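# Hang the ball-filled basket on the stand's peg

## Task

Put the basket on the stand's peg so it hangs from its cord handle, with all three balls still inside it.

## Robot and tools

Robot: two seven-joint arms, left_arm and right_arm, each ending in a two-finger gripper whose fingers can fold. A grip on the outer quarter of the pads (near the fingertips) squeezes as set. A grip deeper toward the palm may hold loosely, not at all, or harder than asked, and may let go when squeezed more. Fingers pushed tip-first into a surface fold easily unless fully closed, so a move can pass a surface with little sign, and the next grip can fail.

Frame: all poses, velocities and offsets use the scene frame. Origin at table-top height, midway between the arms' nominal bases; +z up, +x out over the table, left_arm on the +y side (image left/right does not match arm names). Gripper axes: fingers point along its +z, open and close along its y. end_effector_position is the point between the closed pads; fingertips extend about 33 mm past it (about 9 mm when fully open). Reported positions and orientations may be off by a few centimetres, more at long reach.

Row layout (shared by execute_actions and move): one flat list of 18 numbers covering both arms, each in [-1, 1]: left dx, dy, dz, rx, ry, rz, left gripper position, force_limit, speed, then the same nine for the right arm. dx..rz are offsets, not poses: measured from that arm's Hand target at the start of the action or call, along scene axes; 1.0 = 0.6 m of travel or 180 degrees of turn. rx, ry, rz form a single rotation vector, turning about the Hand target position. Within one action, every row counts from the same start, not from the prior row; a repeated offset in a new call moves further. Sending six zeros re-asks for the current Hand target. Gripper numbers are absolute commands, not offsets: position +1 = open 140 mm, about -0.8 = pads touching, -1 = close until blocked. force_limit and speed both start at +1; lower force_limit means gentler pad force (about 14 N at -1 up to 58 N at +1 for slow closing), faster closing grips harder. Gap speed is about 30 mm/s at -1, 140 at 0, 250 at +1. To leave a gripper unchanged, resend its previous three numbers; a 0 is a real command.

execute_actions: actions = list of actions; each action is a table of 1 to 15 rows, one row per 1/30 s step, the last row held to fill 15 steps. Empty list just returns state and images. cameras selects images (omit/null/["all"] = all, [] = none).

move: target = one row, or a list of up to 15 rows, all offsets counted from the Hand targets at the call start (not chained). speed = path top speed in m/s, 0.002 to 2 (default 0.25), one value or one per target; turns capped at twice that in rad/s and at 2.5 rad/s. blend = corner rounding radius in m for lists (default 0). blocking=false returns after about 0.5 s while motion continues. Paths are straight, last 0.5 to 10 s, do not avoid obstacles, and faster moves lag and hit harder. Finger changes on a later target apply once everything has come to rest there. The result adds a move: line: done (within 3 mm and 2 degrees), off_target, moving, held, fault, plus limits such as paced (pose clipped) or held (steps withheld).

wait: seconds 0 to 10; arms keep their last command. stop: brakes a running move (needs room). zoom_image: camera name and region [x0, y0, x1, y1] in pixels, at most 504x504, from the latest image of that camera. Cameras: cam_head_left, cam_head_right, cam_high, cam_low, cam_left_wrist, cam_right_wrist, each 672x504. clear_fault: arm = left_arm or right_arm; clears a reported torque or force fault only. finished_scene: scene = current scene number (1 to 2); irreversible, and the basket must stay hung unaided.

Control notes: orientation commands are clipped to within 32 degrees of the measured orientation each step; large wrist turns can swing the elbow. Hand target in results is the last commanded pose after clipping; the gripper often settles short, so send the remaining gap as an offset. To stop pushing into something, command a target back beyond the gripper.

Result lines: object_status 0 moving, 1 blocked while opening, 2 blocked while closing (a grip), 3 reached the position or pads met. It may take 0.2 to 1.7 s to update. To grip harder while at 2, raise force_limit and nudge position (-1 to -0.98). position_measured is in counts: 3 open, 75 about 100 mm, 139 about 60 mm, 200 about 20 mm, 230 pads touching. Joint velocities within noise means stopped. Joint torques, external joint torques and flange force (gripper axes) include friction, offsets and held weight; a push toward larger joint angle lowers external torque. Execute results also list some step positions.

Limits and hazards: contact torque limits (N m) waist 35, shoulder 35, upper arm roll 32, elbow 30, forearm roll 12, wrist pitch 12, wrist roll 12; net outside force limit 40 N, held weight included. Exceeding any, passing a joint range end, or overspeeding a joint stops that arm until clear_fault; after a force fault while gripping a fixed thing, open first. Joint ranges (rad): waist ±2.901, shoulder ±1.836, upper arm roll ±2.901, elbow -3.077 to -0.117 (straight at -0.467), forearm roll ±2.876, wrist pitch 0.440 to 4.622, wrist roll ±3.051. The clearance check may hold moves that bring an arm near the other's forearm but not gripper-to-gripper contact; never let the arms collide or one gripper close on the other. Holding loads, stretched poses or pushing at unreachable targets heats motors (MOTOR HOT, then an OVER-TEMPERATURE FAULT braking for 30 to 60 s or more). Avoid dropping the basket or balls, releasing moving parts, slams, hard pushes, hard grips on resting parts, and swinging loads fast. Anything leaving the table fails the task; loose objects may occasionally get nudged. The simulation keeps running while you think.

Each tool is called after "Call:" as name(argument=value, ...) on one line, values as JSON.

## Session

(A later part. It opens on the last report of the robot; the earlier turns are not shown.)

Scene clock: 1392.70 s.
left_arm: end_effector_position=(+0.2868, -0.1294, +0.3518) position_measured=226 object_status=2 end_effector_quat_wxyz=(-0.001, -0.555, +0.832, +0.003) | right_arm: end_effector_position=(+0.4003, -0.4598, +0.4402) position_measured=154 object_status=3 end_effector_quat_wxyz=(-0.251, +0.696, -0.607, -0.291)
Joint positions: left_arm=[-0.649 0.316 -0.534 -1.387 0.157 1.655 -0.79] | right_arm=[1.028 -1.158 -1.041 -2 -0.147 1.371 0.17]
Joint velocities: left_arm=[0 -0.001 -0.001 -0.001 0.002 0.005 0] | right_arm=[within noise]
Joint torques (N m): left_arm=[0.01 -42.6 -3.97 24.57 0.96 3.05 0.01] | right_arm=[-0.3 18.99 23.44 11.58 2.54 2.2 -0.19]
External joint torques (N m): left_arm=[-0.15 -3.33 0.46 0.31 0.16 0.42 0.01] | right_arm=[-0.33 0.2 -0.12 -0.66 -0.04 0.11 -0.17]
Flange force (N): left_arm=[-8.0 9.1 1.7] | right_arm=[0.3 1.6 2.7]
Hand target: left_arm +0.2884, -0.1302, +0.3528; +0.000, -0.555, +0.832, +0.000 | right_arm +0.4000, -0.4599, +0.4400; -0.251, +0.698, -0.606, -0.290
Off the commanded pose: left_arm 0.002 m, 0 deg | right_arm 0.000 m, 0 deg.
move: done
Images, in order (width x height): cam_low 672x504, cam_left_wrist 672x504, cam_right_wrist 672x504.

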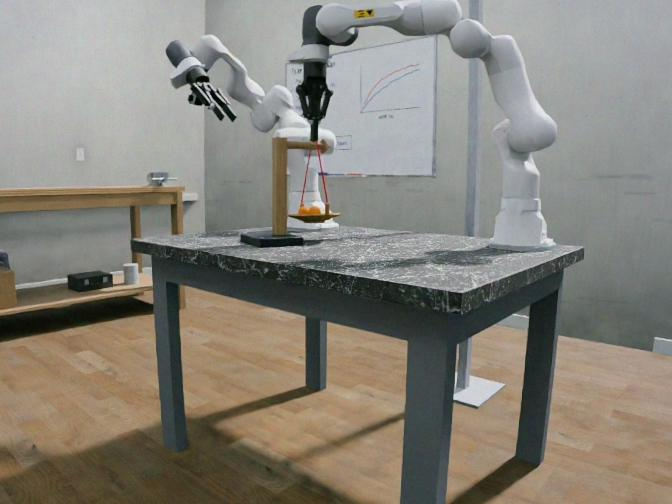

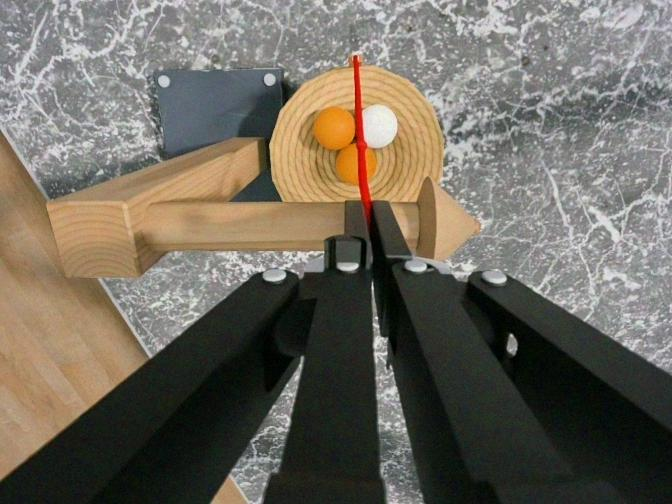

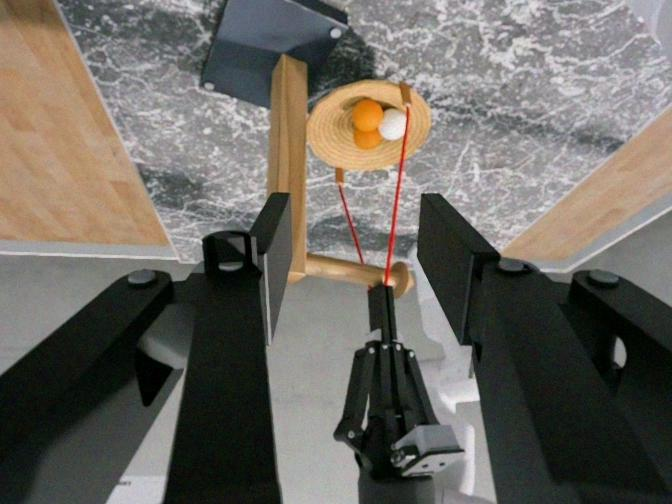

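Call:
move(target=[0,0.0,-0.0037,0,0,0,-1,-0.1,-1,0,0,0,0,0,0,-0.2,-0.5,0], speed=0.02, cameras=["cam_low","cam_left_wrist","cam_right_wrist"])

Call:
zoom_image(camera="cam_right_wrist", region=[320, 240, 420, 320])

Call:
zoom_image(camera="cam_low", region=[290, 110, 350, 170])

Scene clock: 1403.63 s.
left_arm: end_effector_position=(+0.2865, -0.1299, +0.3497) position_measured=226 object_status=2 end_effector_quat_wxyz=(-0.001, -0.555, +0.832, +0.002) | right_arm: end_effector_position=(+0.4003, -0.4598, +0.4402) position_measured=154 object_status=3 end_effector_quat_wxyz=(-0.251, +0.696, -0.607, -0.291)
Joint positions: left_arm=[-0.649 0.316 -0.534 -1.393 0.157 1.661 -0.79] | right_arm=[1.028 -1.158 -1.041 -2 -0.147 1.371 0.17]
Joint velocities: left_arm=[0.001 -0.001 0.001 -0.001 0 0.005 -0.001] | right_arm=[within noise]
Joint torques (N m): left_arm=[0.49 -42.67 -3.78 24.1 0.83 2.98 0.04] | right_arm=[-0.31 19.01 23.44 11.61 2.54 2.2 -0.18]
External joint torques (N m): left_arm=[0.41 -3.36 0.72 -0.15 0.03 0.36 0.04] | right_arm=[-0.28 0.28 -0.12 -0.71 -0.05 0.1 -0.16]
Flange force (N): left_arm=[-11.0 11.4 3.2] | right_arm=[0.3 1.4 2.8]
Hand target: left_arm +0.2884, -0.1302, +0.3506; +0.000, -0.555, +0.832, +0.000 | right_arm +0.4000, -0.4599, +0.4400; -0.251, +0.698, -0.606, -0.290
Off the commanded pose: left_arm 0.002 m, 0 deg | right_arm 0.000 m, 0 deg.
move: done
Images, in order (width x height): cam_low 672x504, cam_left_wrist 672x504, cam_right_wrist 672x504.

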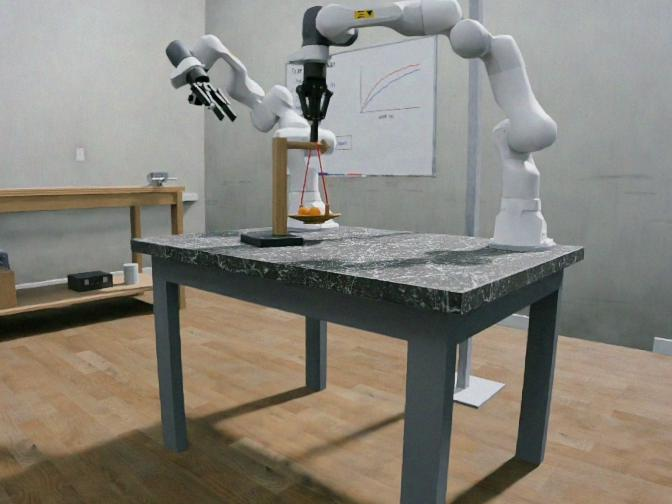

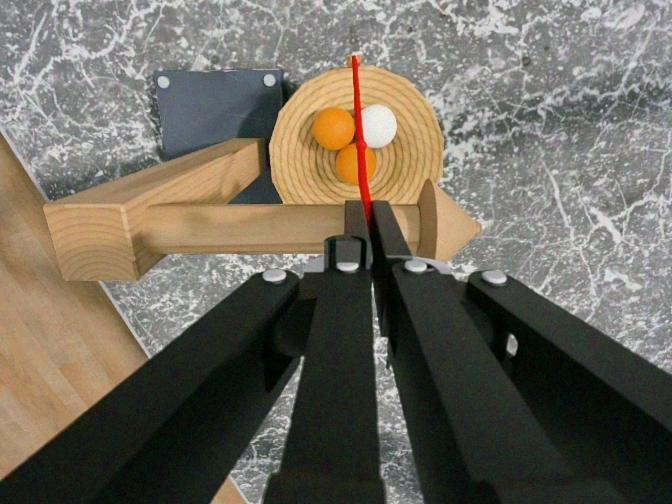

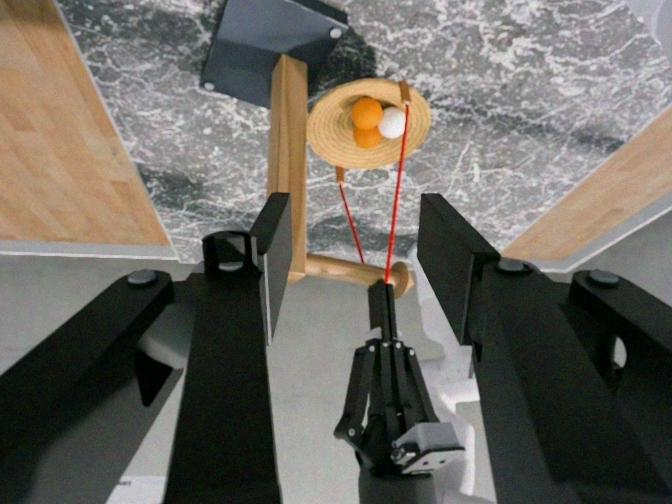

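Scaled by 5.040 from the camera's 672x504 image, which has a finer 960x720 frame.

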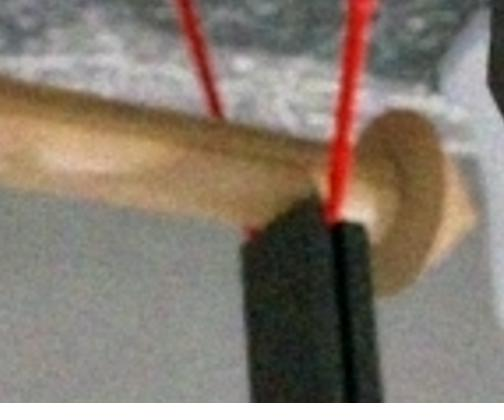

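Scaled by 8.400 from the camera's 672x504 image, which has a finer 960x720 frame.

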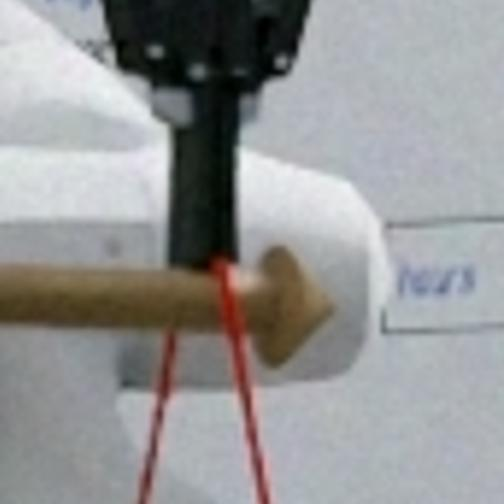

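Call:
move(target=[0,0.0,-0.002,0,0,0,-1,-0.1,-1,0,0,0,0,0,0,-0.2,-0.5,0], speed=0.01, cameras=["cam_low","cam_left_wrist","cam_right_wrist"])

Call:
zoom_image(camera="cam_low", region=[290, 110, 350, 170])

Call:
zoom_image(camera="cam_right_wrist", region=[290, 70, 450, 320])

Scene clock: 1417.50 s.
left_arm: end_effector_position=(+0.2866, -0.1301, +0.3496) position_measured=226 object_status=2 end_effector_quat_wxyz=(-0.001, -0.555, +0.832, +0.001) | right_arm: end_effector_position=(+0.4003, -0.4598, +0.4402) position_measured=154 object_status=3 end_effector_quat_wxyz=(-0.251, +0.696, -0.607, -0.291)
Joint positions: left_arm=[-0.648 0.314 -0.534 -1.396 0.157 1.665 -0.79] | right_arm=[1.028 -1.158 -1.041 -2 -0.147 1.371 0.17]
Joint velocities: within noise
Joint torques (N m): left_arm=[0.49 -41.76 -3.68 23.16 0.79 2.95 0.05] | right_arm=[-0.31 18.99 23.45 11.61 2.54 2.19 -0.19]
External joint torques (N m): left_arm=[0.28 -2.5 0.7 -1.14 -0.01 0.32 0.05] | right_arm=[-0.2 0.27 -0.12 -0.73 -0.04 0.09 -0.17]
Flange force (N): left_arm=[-11.9 12.8 5.7] | right_arm=[0.3 1.3 2.8]
Hand target: left_arm +0.2884, -0.1302, +0.3494; +0.000, -0.555, +0.832, +0.000 | right_arm +0.4000, -0.4599, +0.4400; -0.251, +0.698, -0.606, -0.290
Off the commanded pose: left_arm 0.002 m, 0 deg | right_arm 0.000 m, 0 deg.
move: done
Images, in order (width x height): cam_low 672x504, cam_left_wrist 672x504, cam_right_wrist 672x504.

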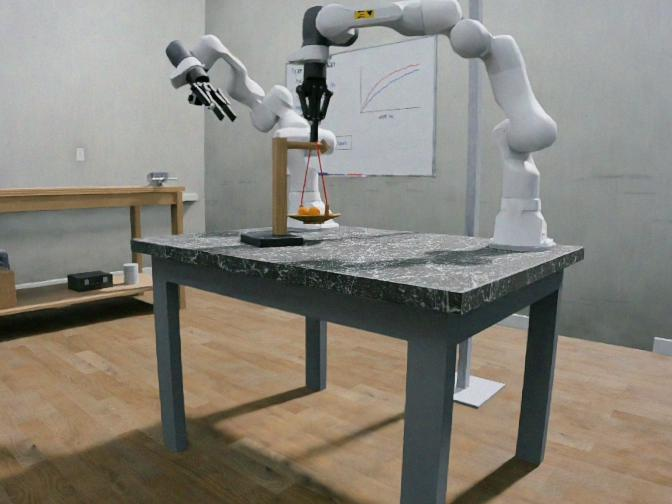

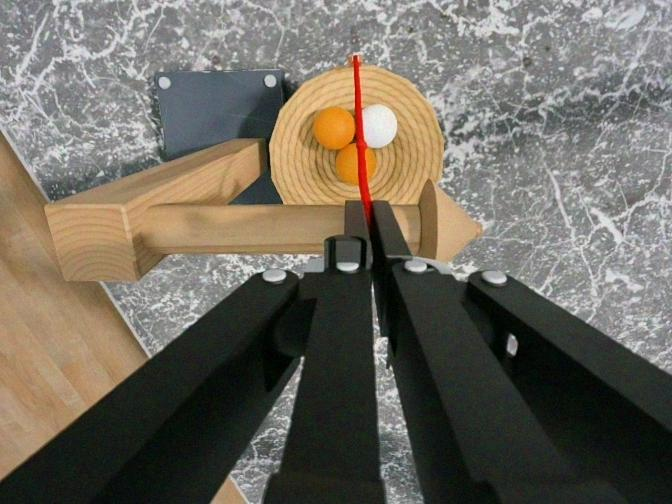

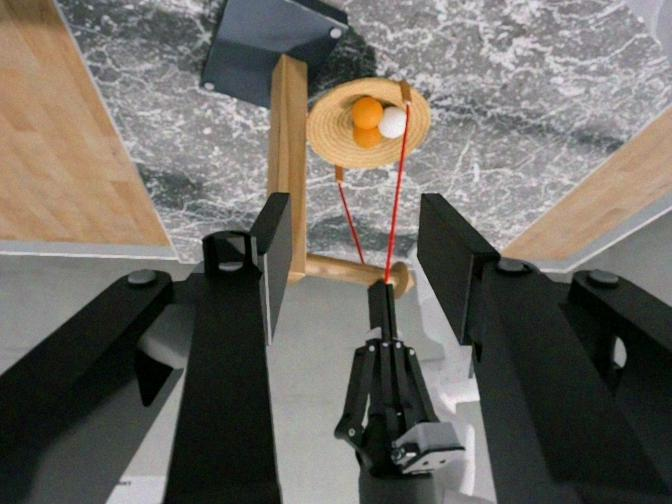

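Scaled by 8.400 from the camera's 672x504 image, which has a finer 960x720 frame.

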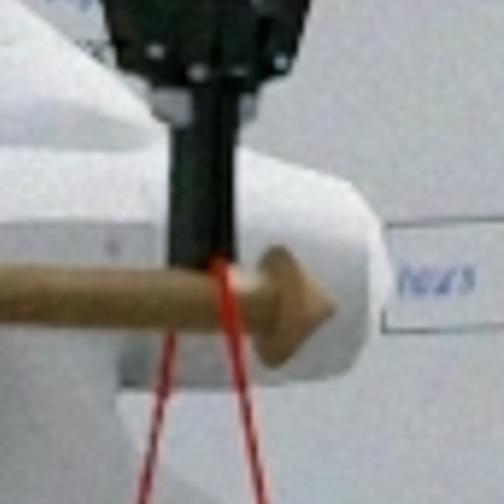

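Scaled by 2.016 from the camera's 672x504 image, which has a finer 960x720 frame.

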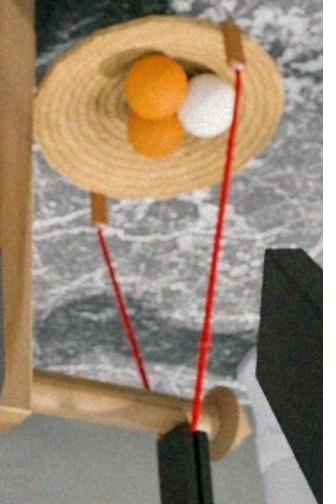

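Call:
move(target=[0,0.0,0.002,0,0,0,-1,-0.1,-1,0,0,0,0,0,0,-0.2,-0.5,0], speed=0.01, cameras=[])

Call:
move(target=[0,0.0,0.0,0,0,0,-0.62,-0.1,-1,0,0,0,0,0,0,-0.2,-0.5,0], speed=0.01)

Call:
zoom_image(camera="cam_low", region=[250, 90, 380, 250])

Call:
zoom_image(camera="cam_right_wrist", region=[290, 70, 450, 320])

Call:
zoom_image(camera="cam_left_wrist", region=[200, 30, 500, 280])

Scene clock: 1433.73 s.
left_arm: end_effector_position=(+0.2867, -0.1302, +0.3497) position_measured=226 object_status=2 end_effector_quat_wxyz=(-0.001, -0.555, +0.832, +0.001) | right_arm: end_effector_position=(+0.4003, -0.4598, +0.4402) position_measured=154 object_status=3 end_effector_quat_wxyz=(-0.251, +0.696, -0.607, -0.291)
Joint positions: left_arm=[-0.648 0.314 -0.534 -1.396 0.157 1.666 -0.79] | right_arm=[1.028 -1.158 -1.041 -2 -0.147 1.371 0.17]
Joint velocities: within noise
Joint torques (N m): left_arm=[0.19 -41.66 -3.7 24.49 0.83 2.73 -0.01] | right_arm=[-0.27 18.98 23.42 11.6 2.54 2.2 -0.18]
External joint torques (N m): left_arm=[0.2 -2.35 0.85 0.21 0.04 0.1 -0.01] | right_arm=[-0.32 0.14 -0.22 -0.68 -0.06 0.1 -0.16]
Flange force (N): left_arm=[-6.2 6.2 0.8] | right_arm=[0.5 1.5 2.8]
Hand target: left_arm +0.2884, -0.1302, +0.3506; +0.000, -0.555, +0.832, +0.000 | right_arm +0.4000, -0.4599, +0.4400; -0.251, +0.698, -0.606, -0.290
Off the commanded pose: left_arm 0.002 m, 0 deg | right_arm 0.000 m, 0 deg.
move: done
No camera images: "cameras" was empty.

Scene clock: 1434.40 s.
left_arm: end_effector_position=(+0.2867, -0.1302, +0.3497) position_measured=208 object_status=0 end_effector_quat_wxyz=(-0.001, -0.555, +0.832, +0.001) | right_arm: end_effector_position=(+0.4003, -0.4598, +0.4402) position_measured=154 object_status=3 end_effector_quat_wxyz=(-0.251, +0.696, -0.607, -0.291)
Joint positions: left_arm=[-0.648 0.314 -0.534 -1.396 0.157 1.666 -0.79] | right_arm=[1.028 -1.158 -1.041 -2 -0.147 1.371 0.17]
Joint velocities: within noise
Joint torques (N m): left_arm=[0.21 -41.8 -3.74 24.52 0.85 2.68 0] | right_arm=[-0.32 19.01 23.42 11.58 2.55 2.2 -0.2]
External joint torques (N m): left_arm=[0.14 -2.66 0.74 0.28 0.06 0.05 0] | right_arm=[-0.41 0.17 -0.21 -0.68 -0.05 0.1 -0.18]
Flange force (N): left_arm=[-6.6 6.8 0.5] | right_arm=[0.5 1.7 2.9]
Hand target: left_arm +0.2884, -0.1302, +0.3506; +0.000, -0.555, +0.832, +0.000 | right_arm +0.4000, -0.4599, +0.4400; -0.251, +0.698, -0.606, -0.290
Off the commanded pose: left_arm 0.002 m, 0 deg | right_arm 0.000 m, 0 deg.
move: done

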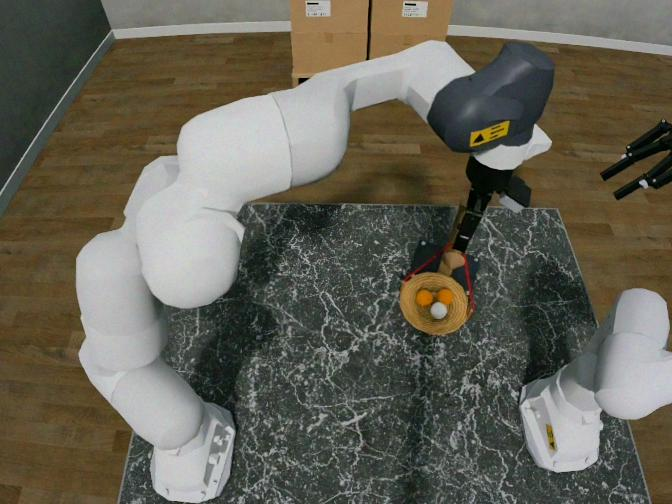

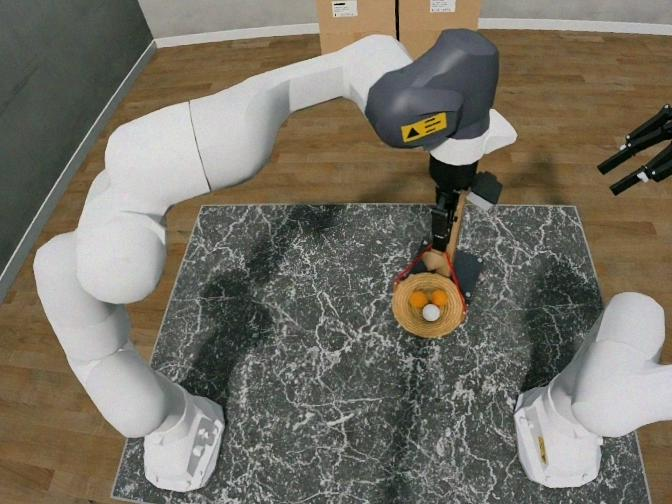

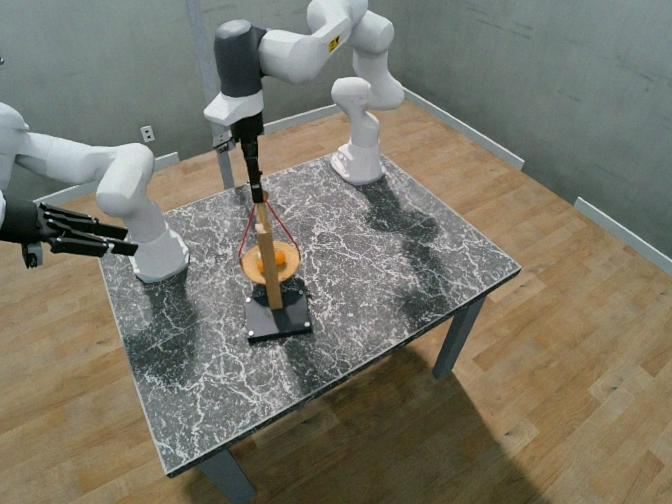

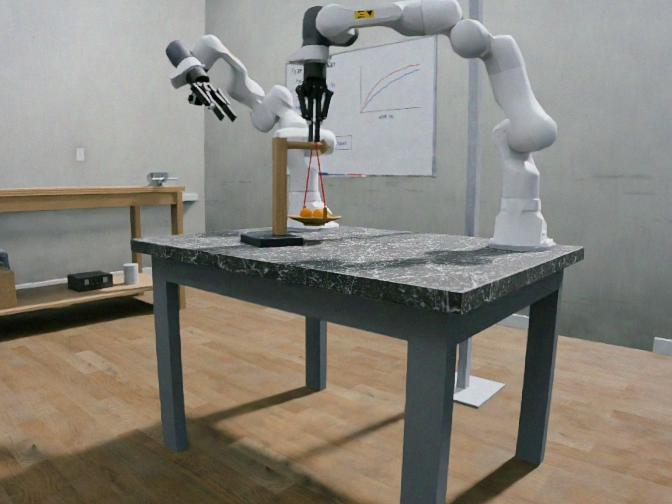

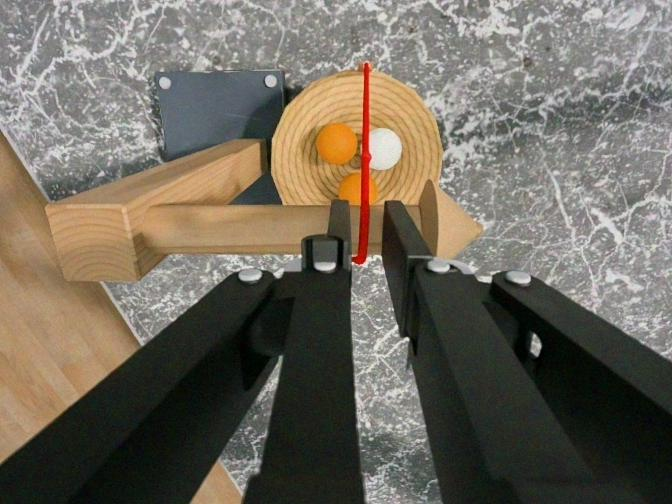

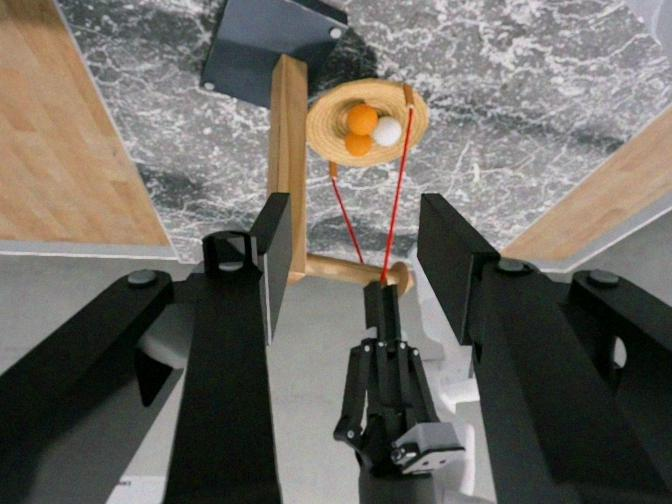

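Scaled by 3.150 from the camera's 672x504 image, which has a finer 960x720 frame.

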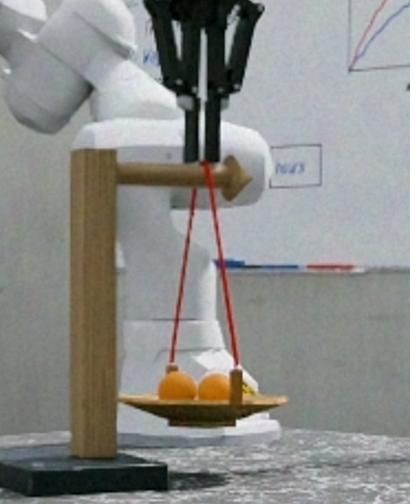

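Scaled by 2.016 from the camera's 672x504 image, which has a finer 960x720 frame.

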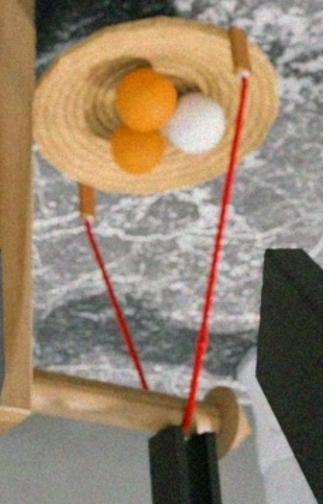

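Scaled by 1.680 from the camera's 672x504 image, which has a finer 960x720 frame.

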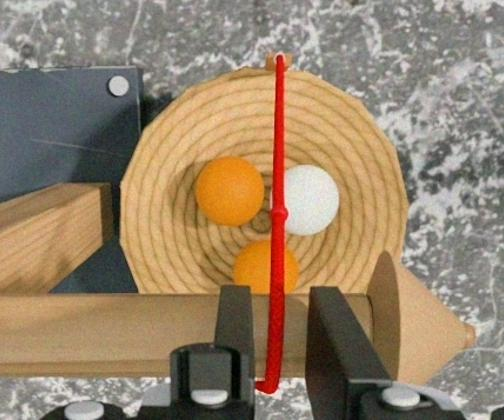

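Call:
move(target=[0,0.0,0.2,0,0,0,-0.62,-0.1,-1,0,0,0,0,0,0,-0.2,-0.5,0], speed=0.06)

Call:
zoom_image(camera="cam_low", region=[250, 90, 380, 250])

Call:
zoom_image(camera="cam_right_wrist", region=[290, 70, 450, 320])

Call:
zoom_image(camera="cam_left_wrist", region=[150, 30, 510, 280])

Call:
zoom_image(camera="cam_head_right", region=[360, 180, 520, 360])

Scene clock: 1447.63 s.
left_arm: end_effector_position=(+0.2878, -0.1315, +0.4714) position_measured=208 object_status=3 end_effector_quat_wxyz=(-0.002, -0.555, +0.832, -0.002) | right_arm: end_effector_position=(+0.4003, -0.4598, +0.4402) position_measured=154 object_status=3 end_effector_quat_wxyz=(-0.251, +0.696, -0.607, -0.291)
Joint positions: left_arm=[-0.815 0.513 -0.503 -0.76 0.251 1.235 -0.791] | right_arm=[1.028 -1.158 -1.041 -2 -0.147 1.371 0.17]
Joint velocities: left_arm=[-0.002 0 0.001 0 -0.002 -0.004 0.001] | right_arm=[within noise]
Joint torques (N m): left_arm=[-0.49 -45.11 -3.36 20.32 1.23 2.45 0.03] | right_arm=[-0.32 18.99 23.42 11.61 2.54 2.21 -0.18]
External joint torques (N m): left_arm=[-0.54 -1.45 0.99 0.13 0.48 -0.21 0.03] | right_arm=[-0.43 0.13 -0.2 -0.6 -0.06 0.12 -0.16]
Flange force (N): left_arm=[0.0 0.0 0.0] | right_arm=[0.5 1.7 2.7]
Hand target: left_arm +0.2884, -0.1302, +0.4706; +0.000, -0.555, +0.832, +0.000 | right_arm +0.4000, -0.4599, +0.4400; -0.251, +0.698, -0.606, -0.290
Off the commanded pose: left_arm 0.002 m, 0 deg | right_arm 0.000 m, 0 deg.
move: done

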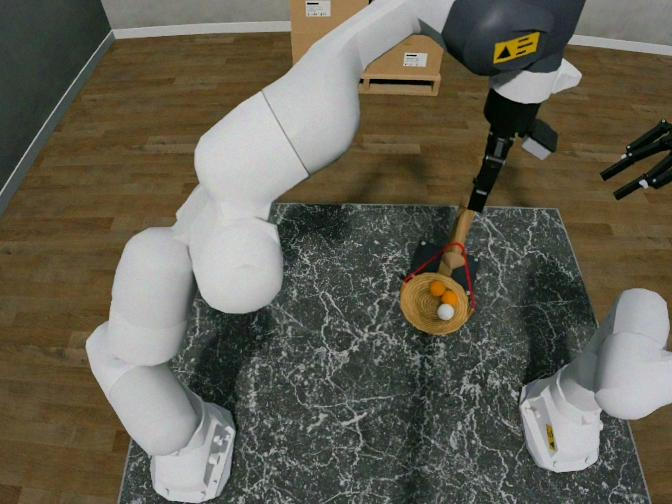

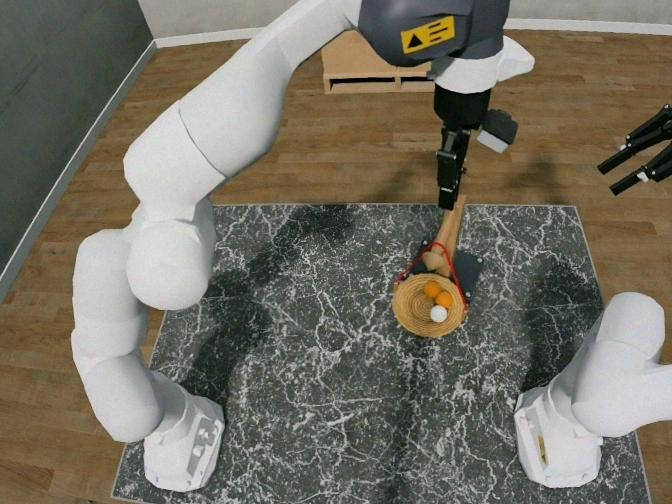

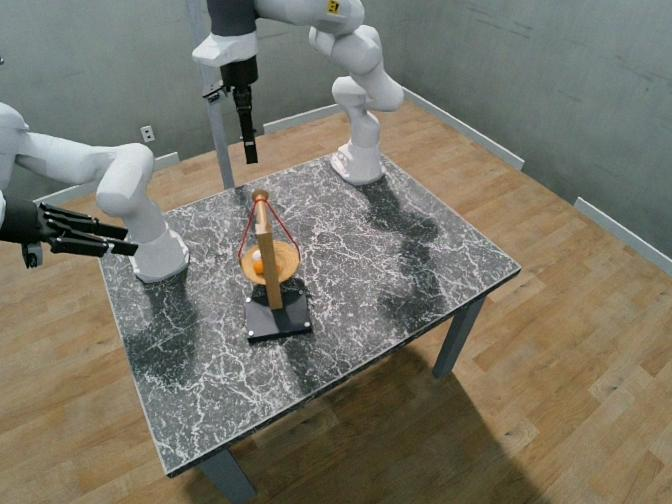

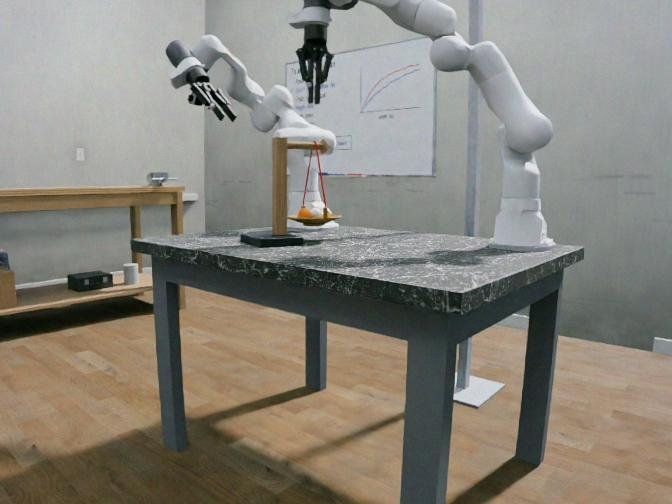

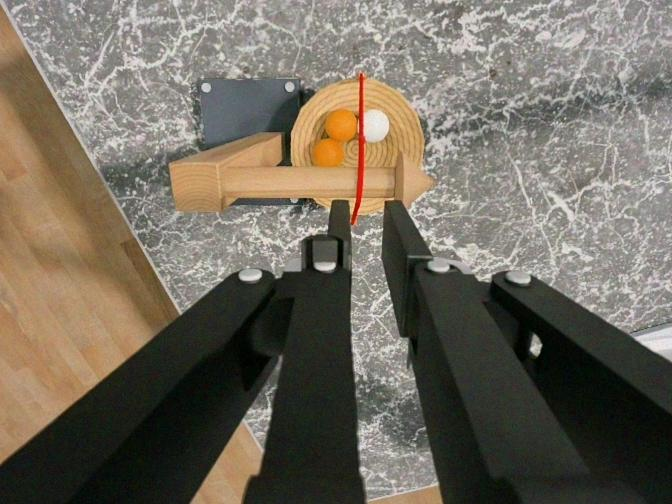

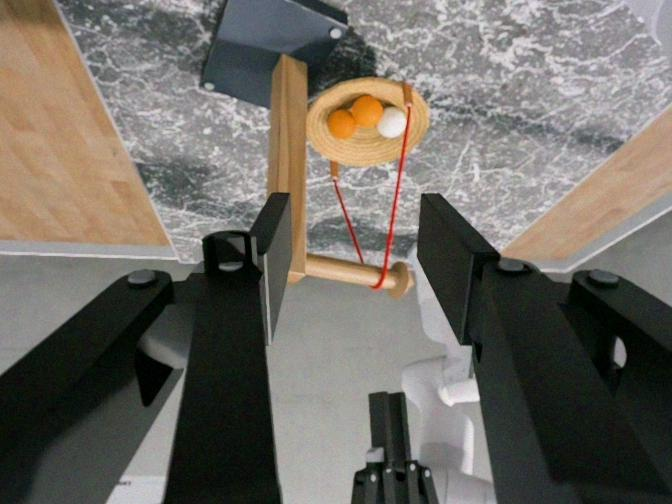

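Scaled by 3.150 from the camera's 672x504 image, which has a finer 960x720 frame.

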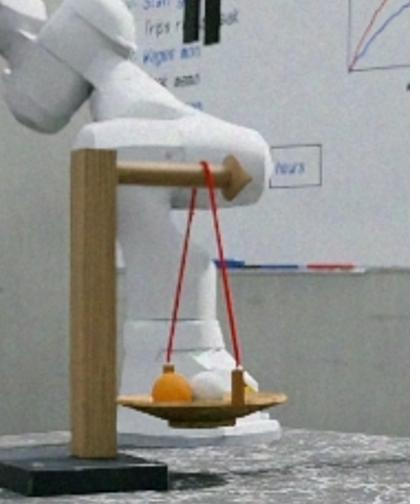

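Scaled by 2.016 from the camera's 672x504 image, which has a finer 960x720 frame.

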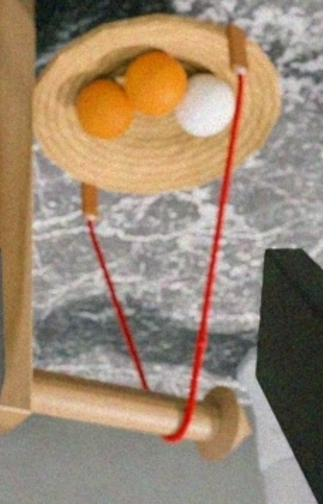

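Scaled by 1.400 from the camera's 672x504 image, which has a finer 960x720 frame.

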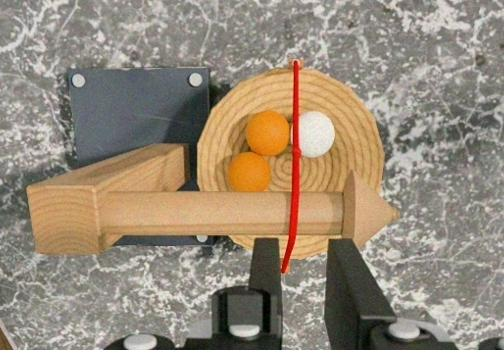

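Scaled by 2.800 from the camera's 672x504 image, which has a finer 960x720 frame.

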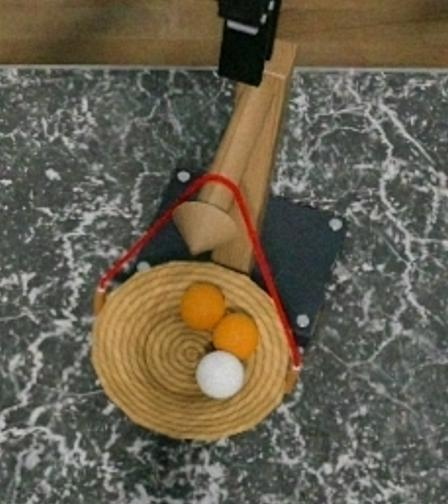

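Call:
wait(seconds=1.5, cameras=["cam_low","cam_left_wrist","cam_right_wrist","cam_head_right"])

Call:
zoom_image(camera="cam_low", region=[250, 90, 380, 250])

Call:
zoom_image(camera="cam_left_wrist", region=[150, 30, 510, 280])

Call:
zoom_image(camera="cam_right_wrist", region=[290, 70, 450, 320])

Scene clock: 1458.40 s.
left_arm: end_effector_position=(+0.2878, -0.1311, +0.4713) position_measured=208 object_status=3 end_effector_quat_wxyz=(-0.002, -0.555, +0.832, -0.002) | right_arm: end_effector_position=(+0.4003, -0.4598, +0.4402) position_measured=154 object_status=3 end_effector_quat_wxyz=(-0.251, +0.696, -0.607, -0.291)
Joint positions: left_arm=[-0.815 0.513 -0.502 -0.76 0.251 1.233 -0.791] | right_arm=[1.028 -1.158 -1.041 -2 -0.147 1.371 0.17]
Joint velocities: within noise
Joint torques (N m): left_arm=[-0.51 -45.32 -3.48 20.15 1.16 2.56 -0.03] | right_arm=[-0.32 19.01 23.47 11.61 2.56 2.21 -0.2]
External joint torques (N m): left_arm=[-0.66 -2.03 0.78 0.12 0.4 -0.09 -0.03] | right_arm=[-0.25 0.27 -0.13 -0.76 -0.04 0.1 -0.18]
Flange force (N): left_arm=[0.0 0.0 0.0] | right_arm=[0.3 1.4 3.0]
Hand target: left_arm +0.2884, -0.1302, +0.4706; +0.000, -0.555, +0.832, +0.000 | right_arm +0.4000, -0.4599, +0.4400; -0.251, +0.698, -0.606, -0.290
Tool commands: left_gripper/position=-0.62 left_gripper/force_limit=-0.1 left_gripper/speed=-1.0 right_gripper/position=-0.2 right_gripper/force_limit=-0.5 right_gripper/speed=+0.0
Off the commanded pose: left_arm 0.001 m, 0 deg | right_arm 0.000 m, 0 deg.
wait: 1.50 s; at rest from the start
Images, in order (width x height): cam_head_right 672x504, cam_low 672x504, cam_left_wrist 672x504, cam_right_wrist 672x504.

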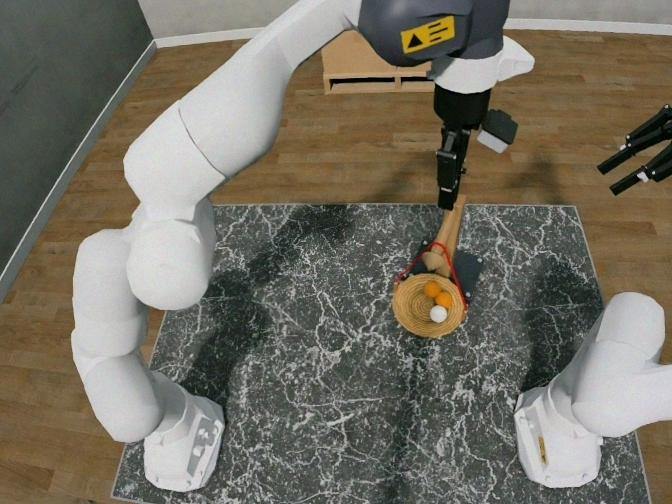

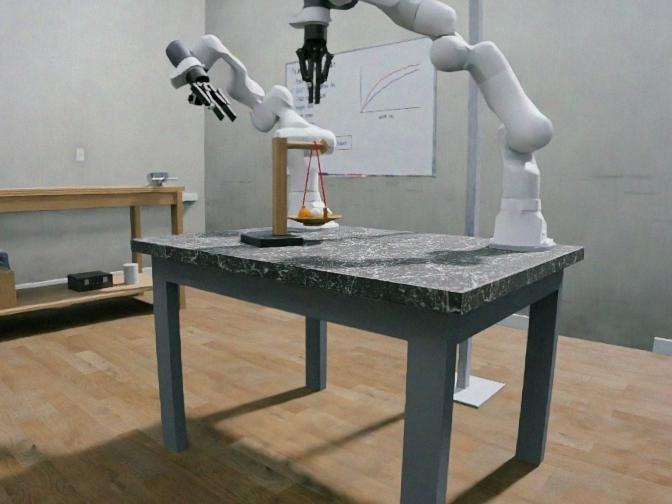

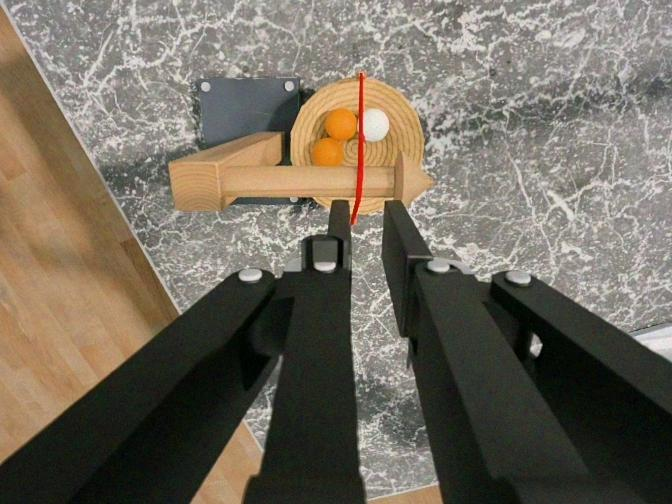

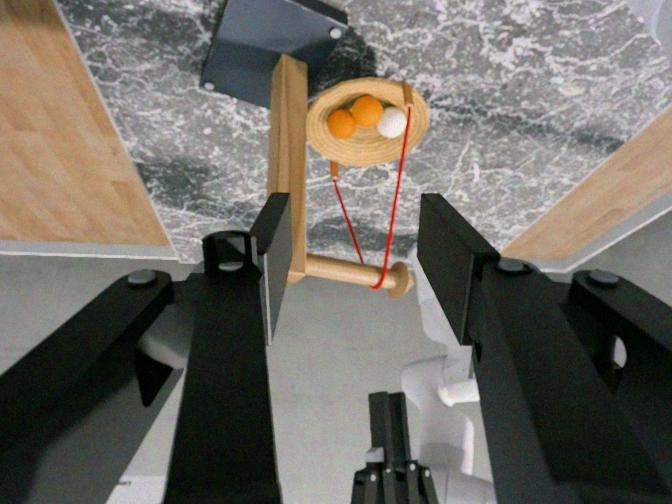

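Scaled by 3.150 from the camera's 672x504 image, which has a finer 960x720 frame.

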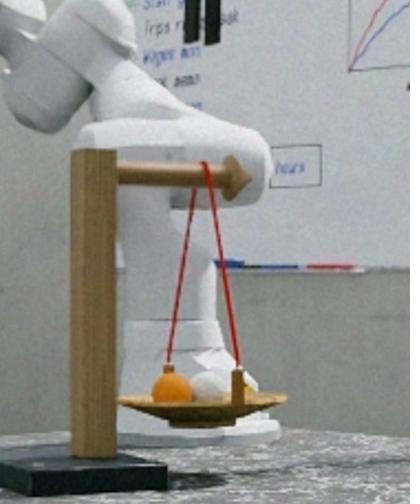

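Scaled by 1.400 from the camera's 672x504 image, which has a finer 960x720 frame.

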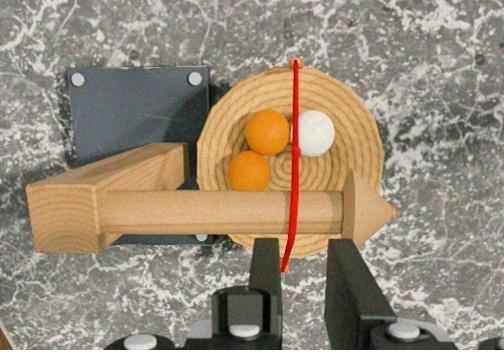

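Scaled by 2.016 from the camera's 672x504 image, which has a finer 960x720 frame.

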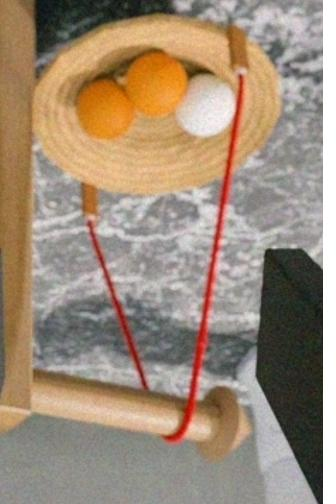

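Call:
finished_scene(scene=1)

The scene is finished: the task was done.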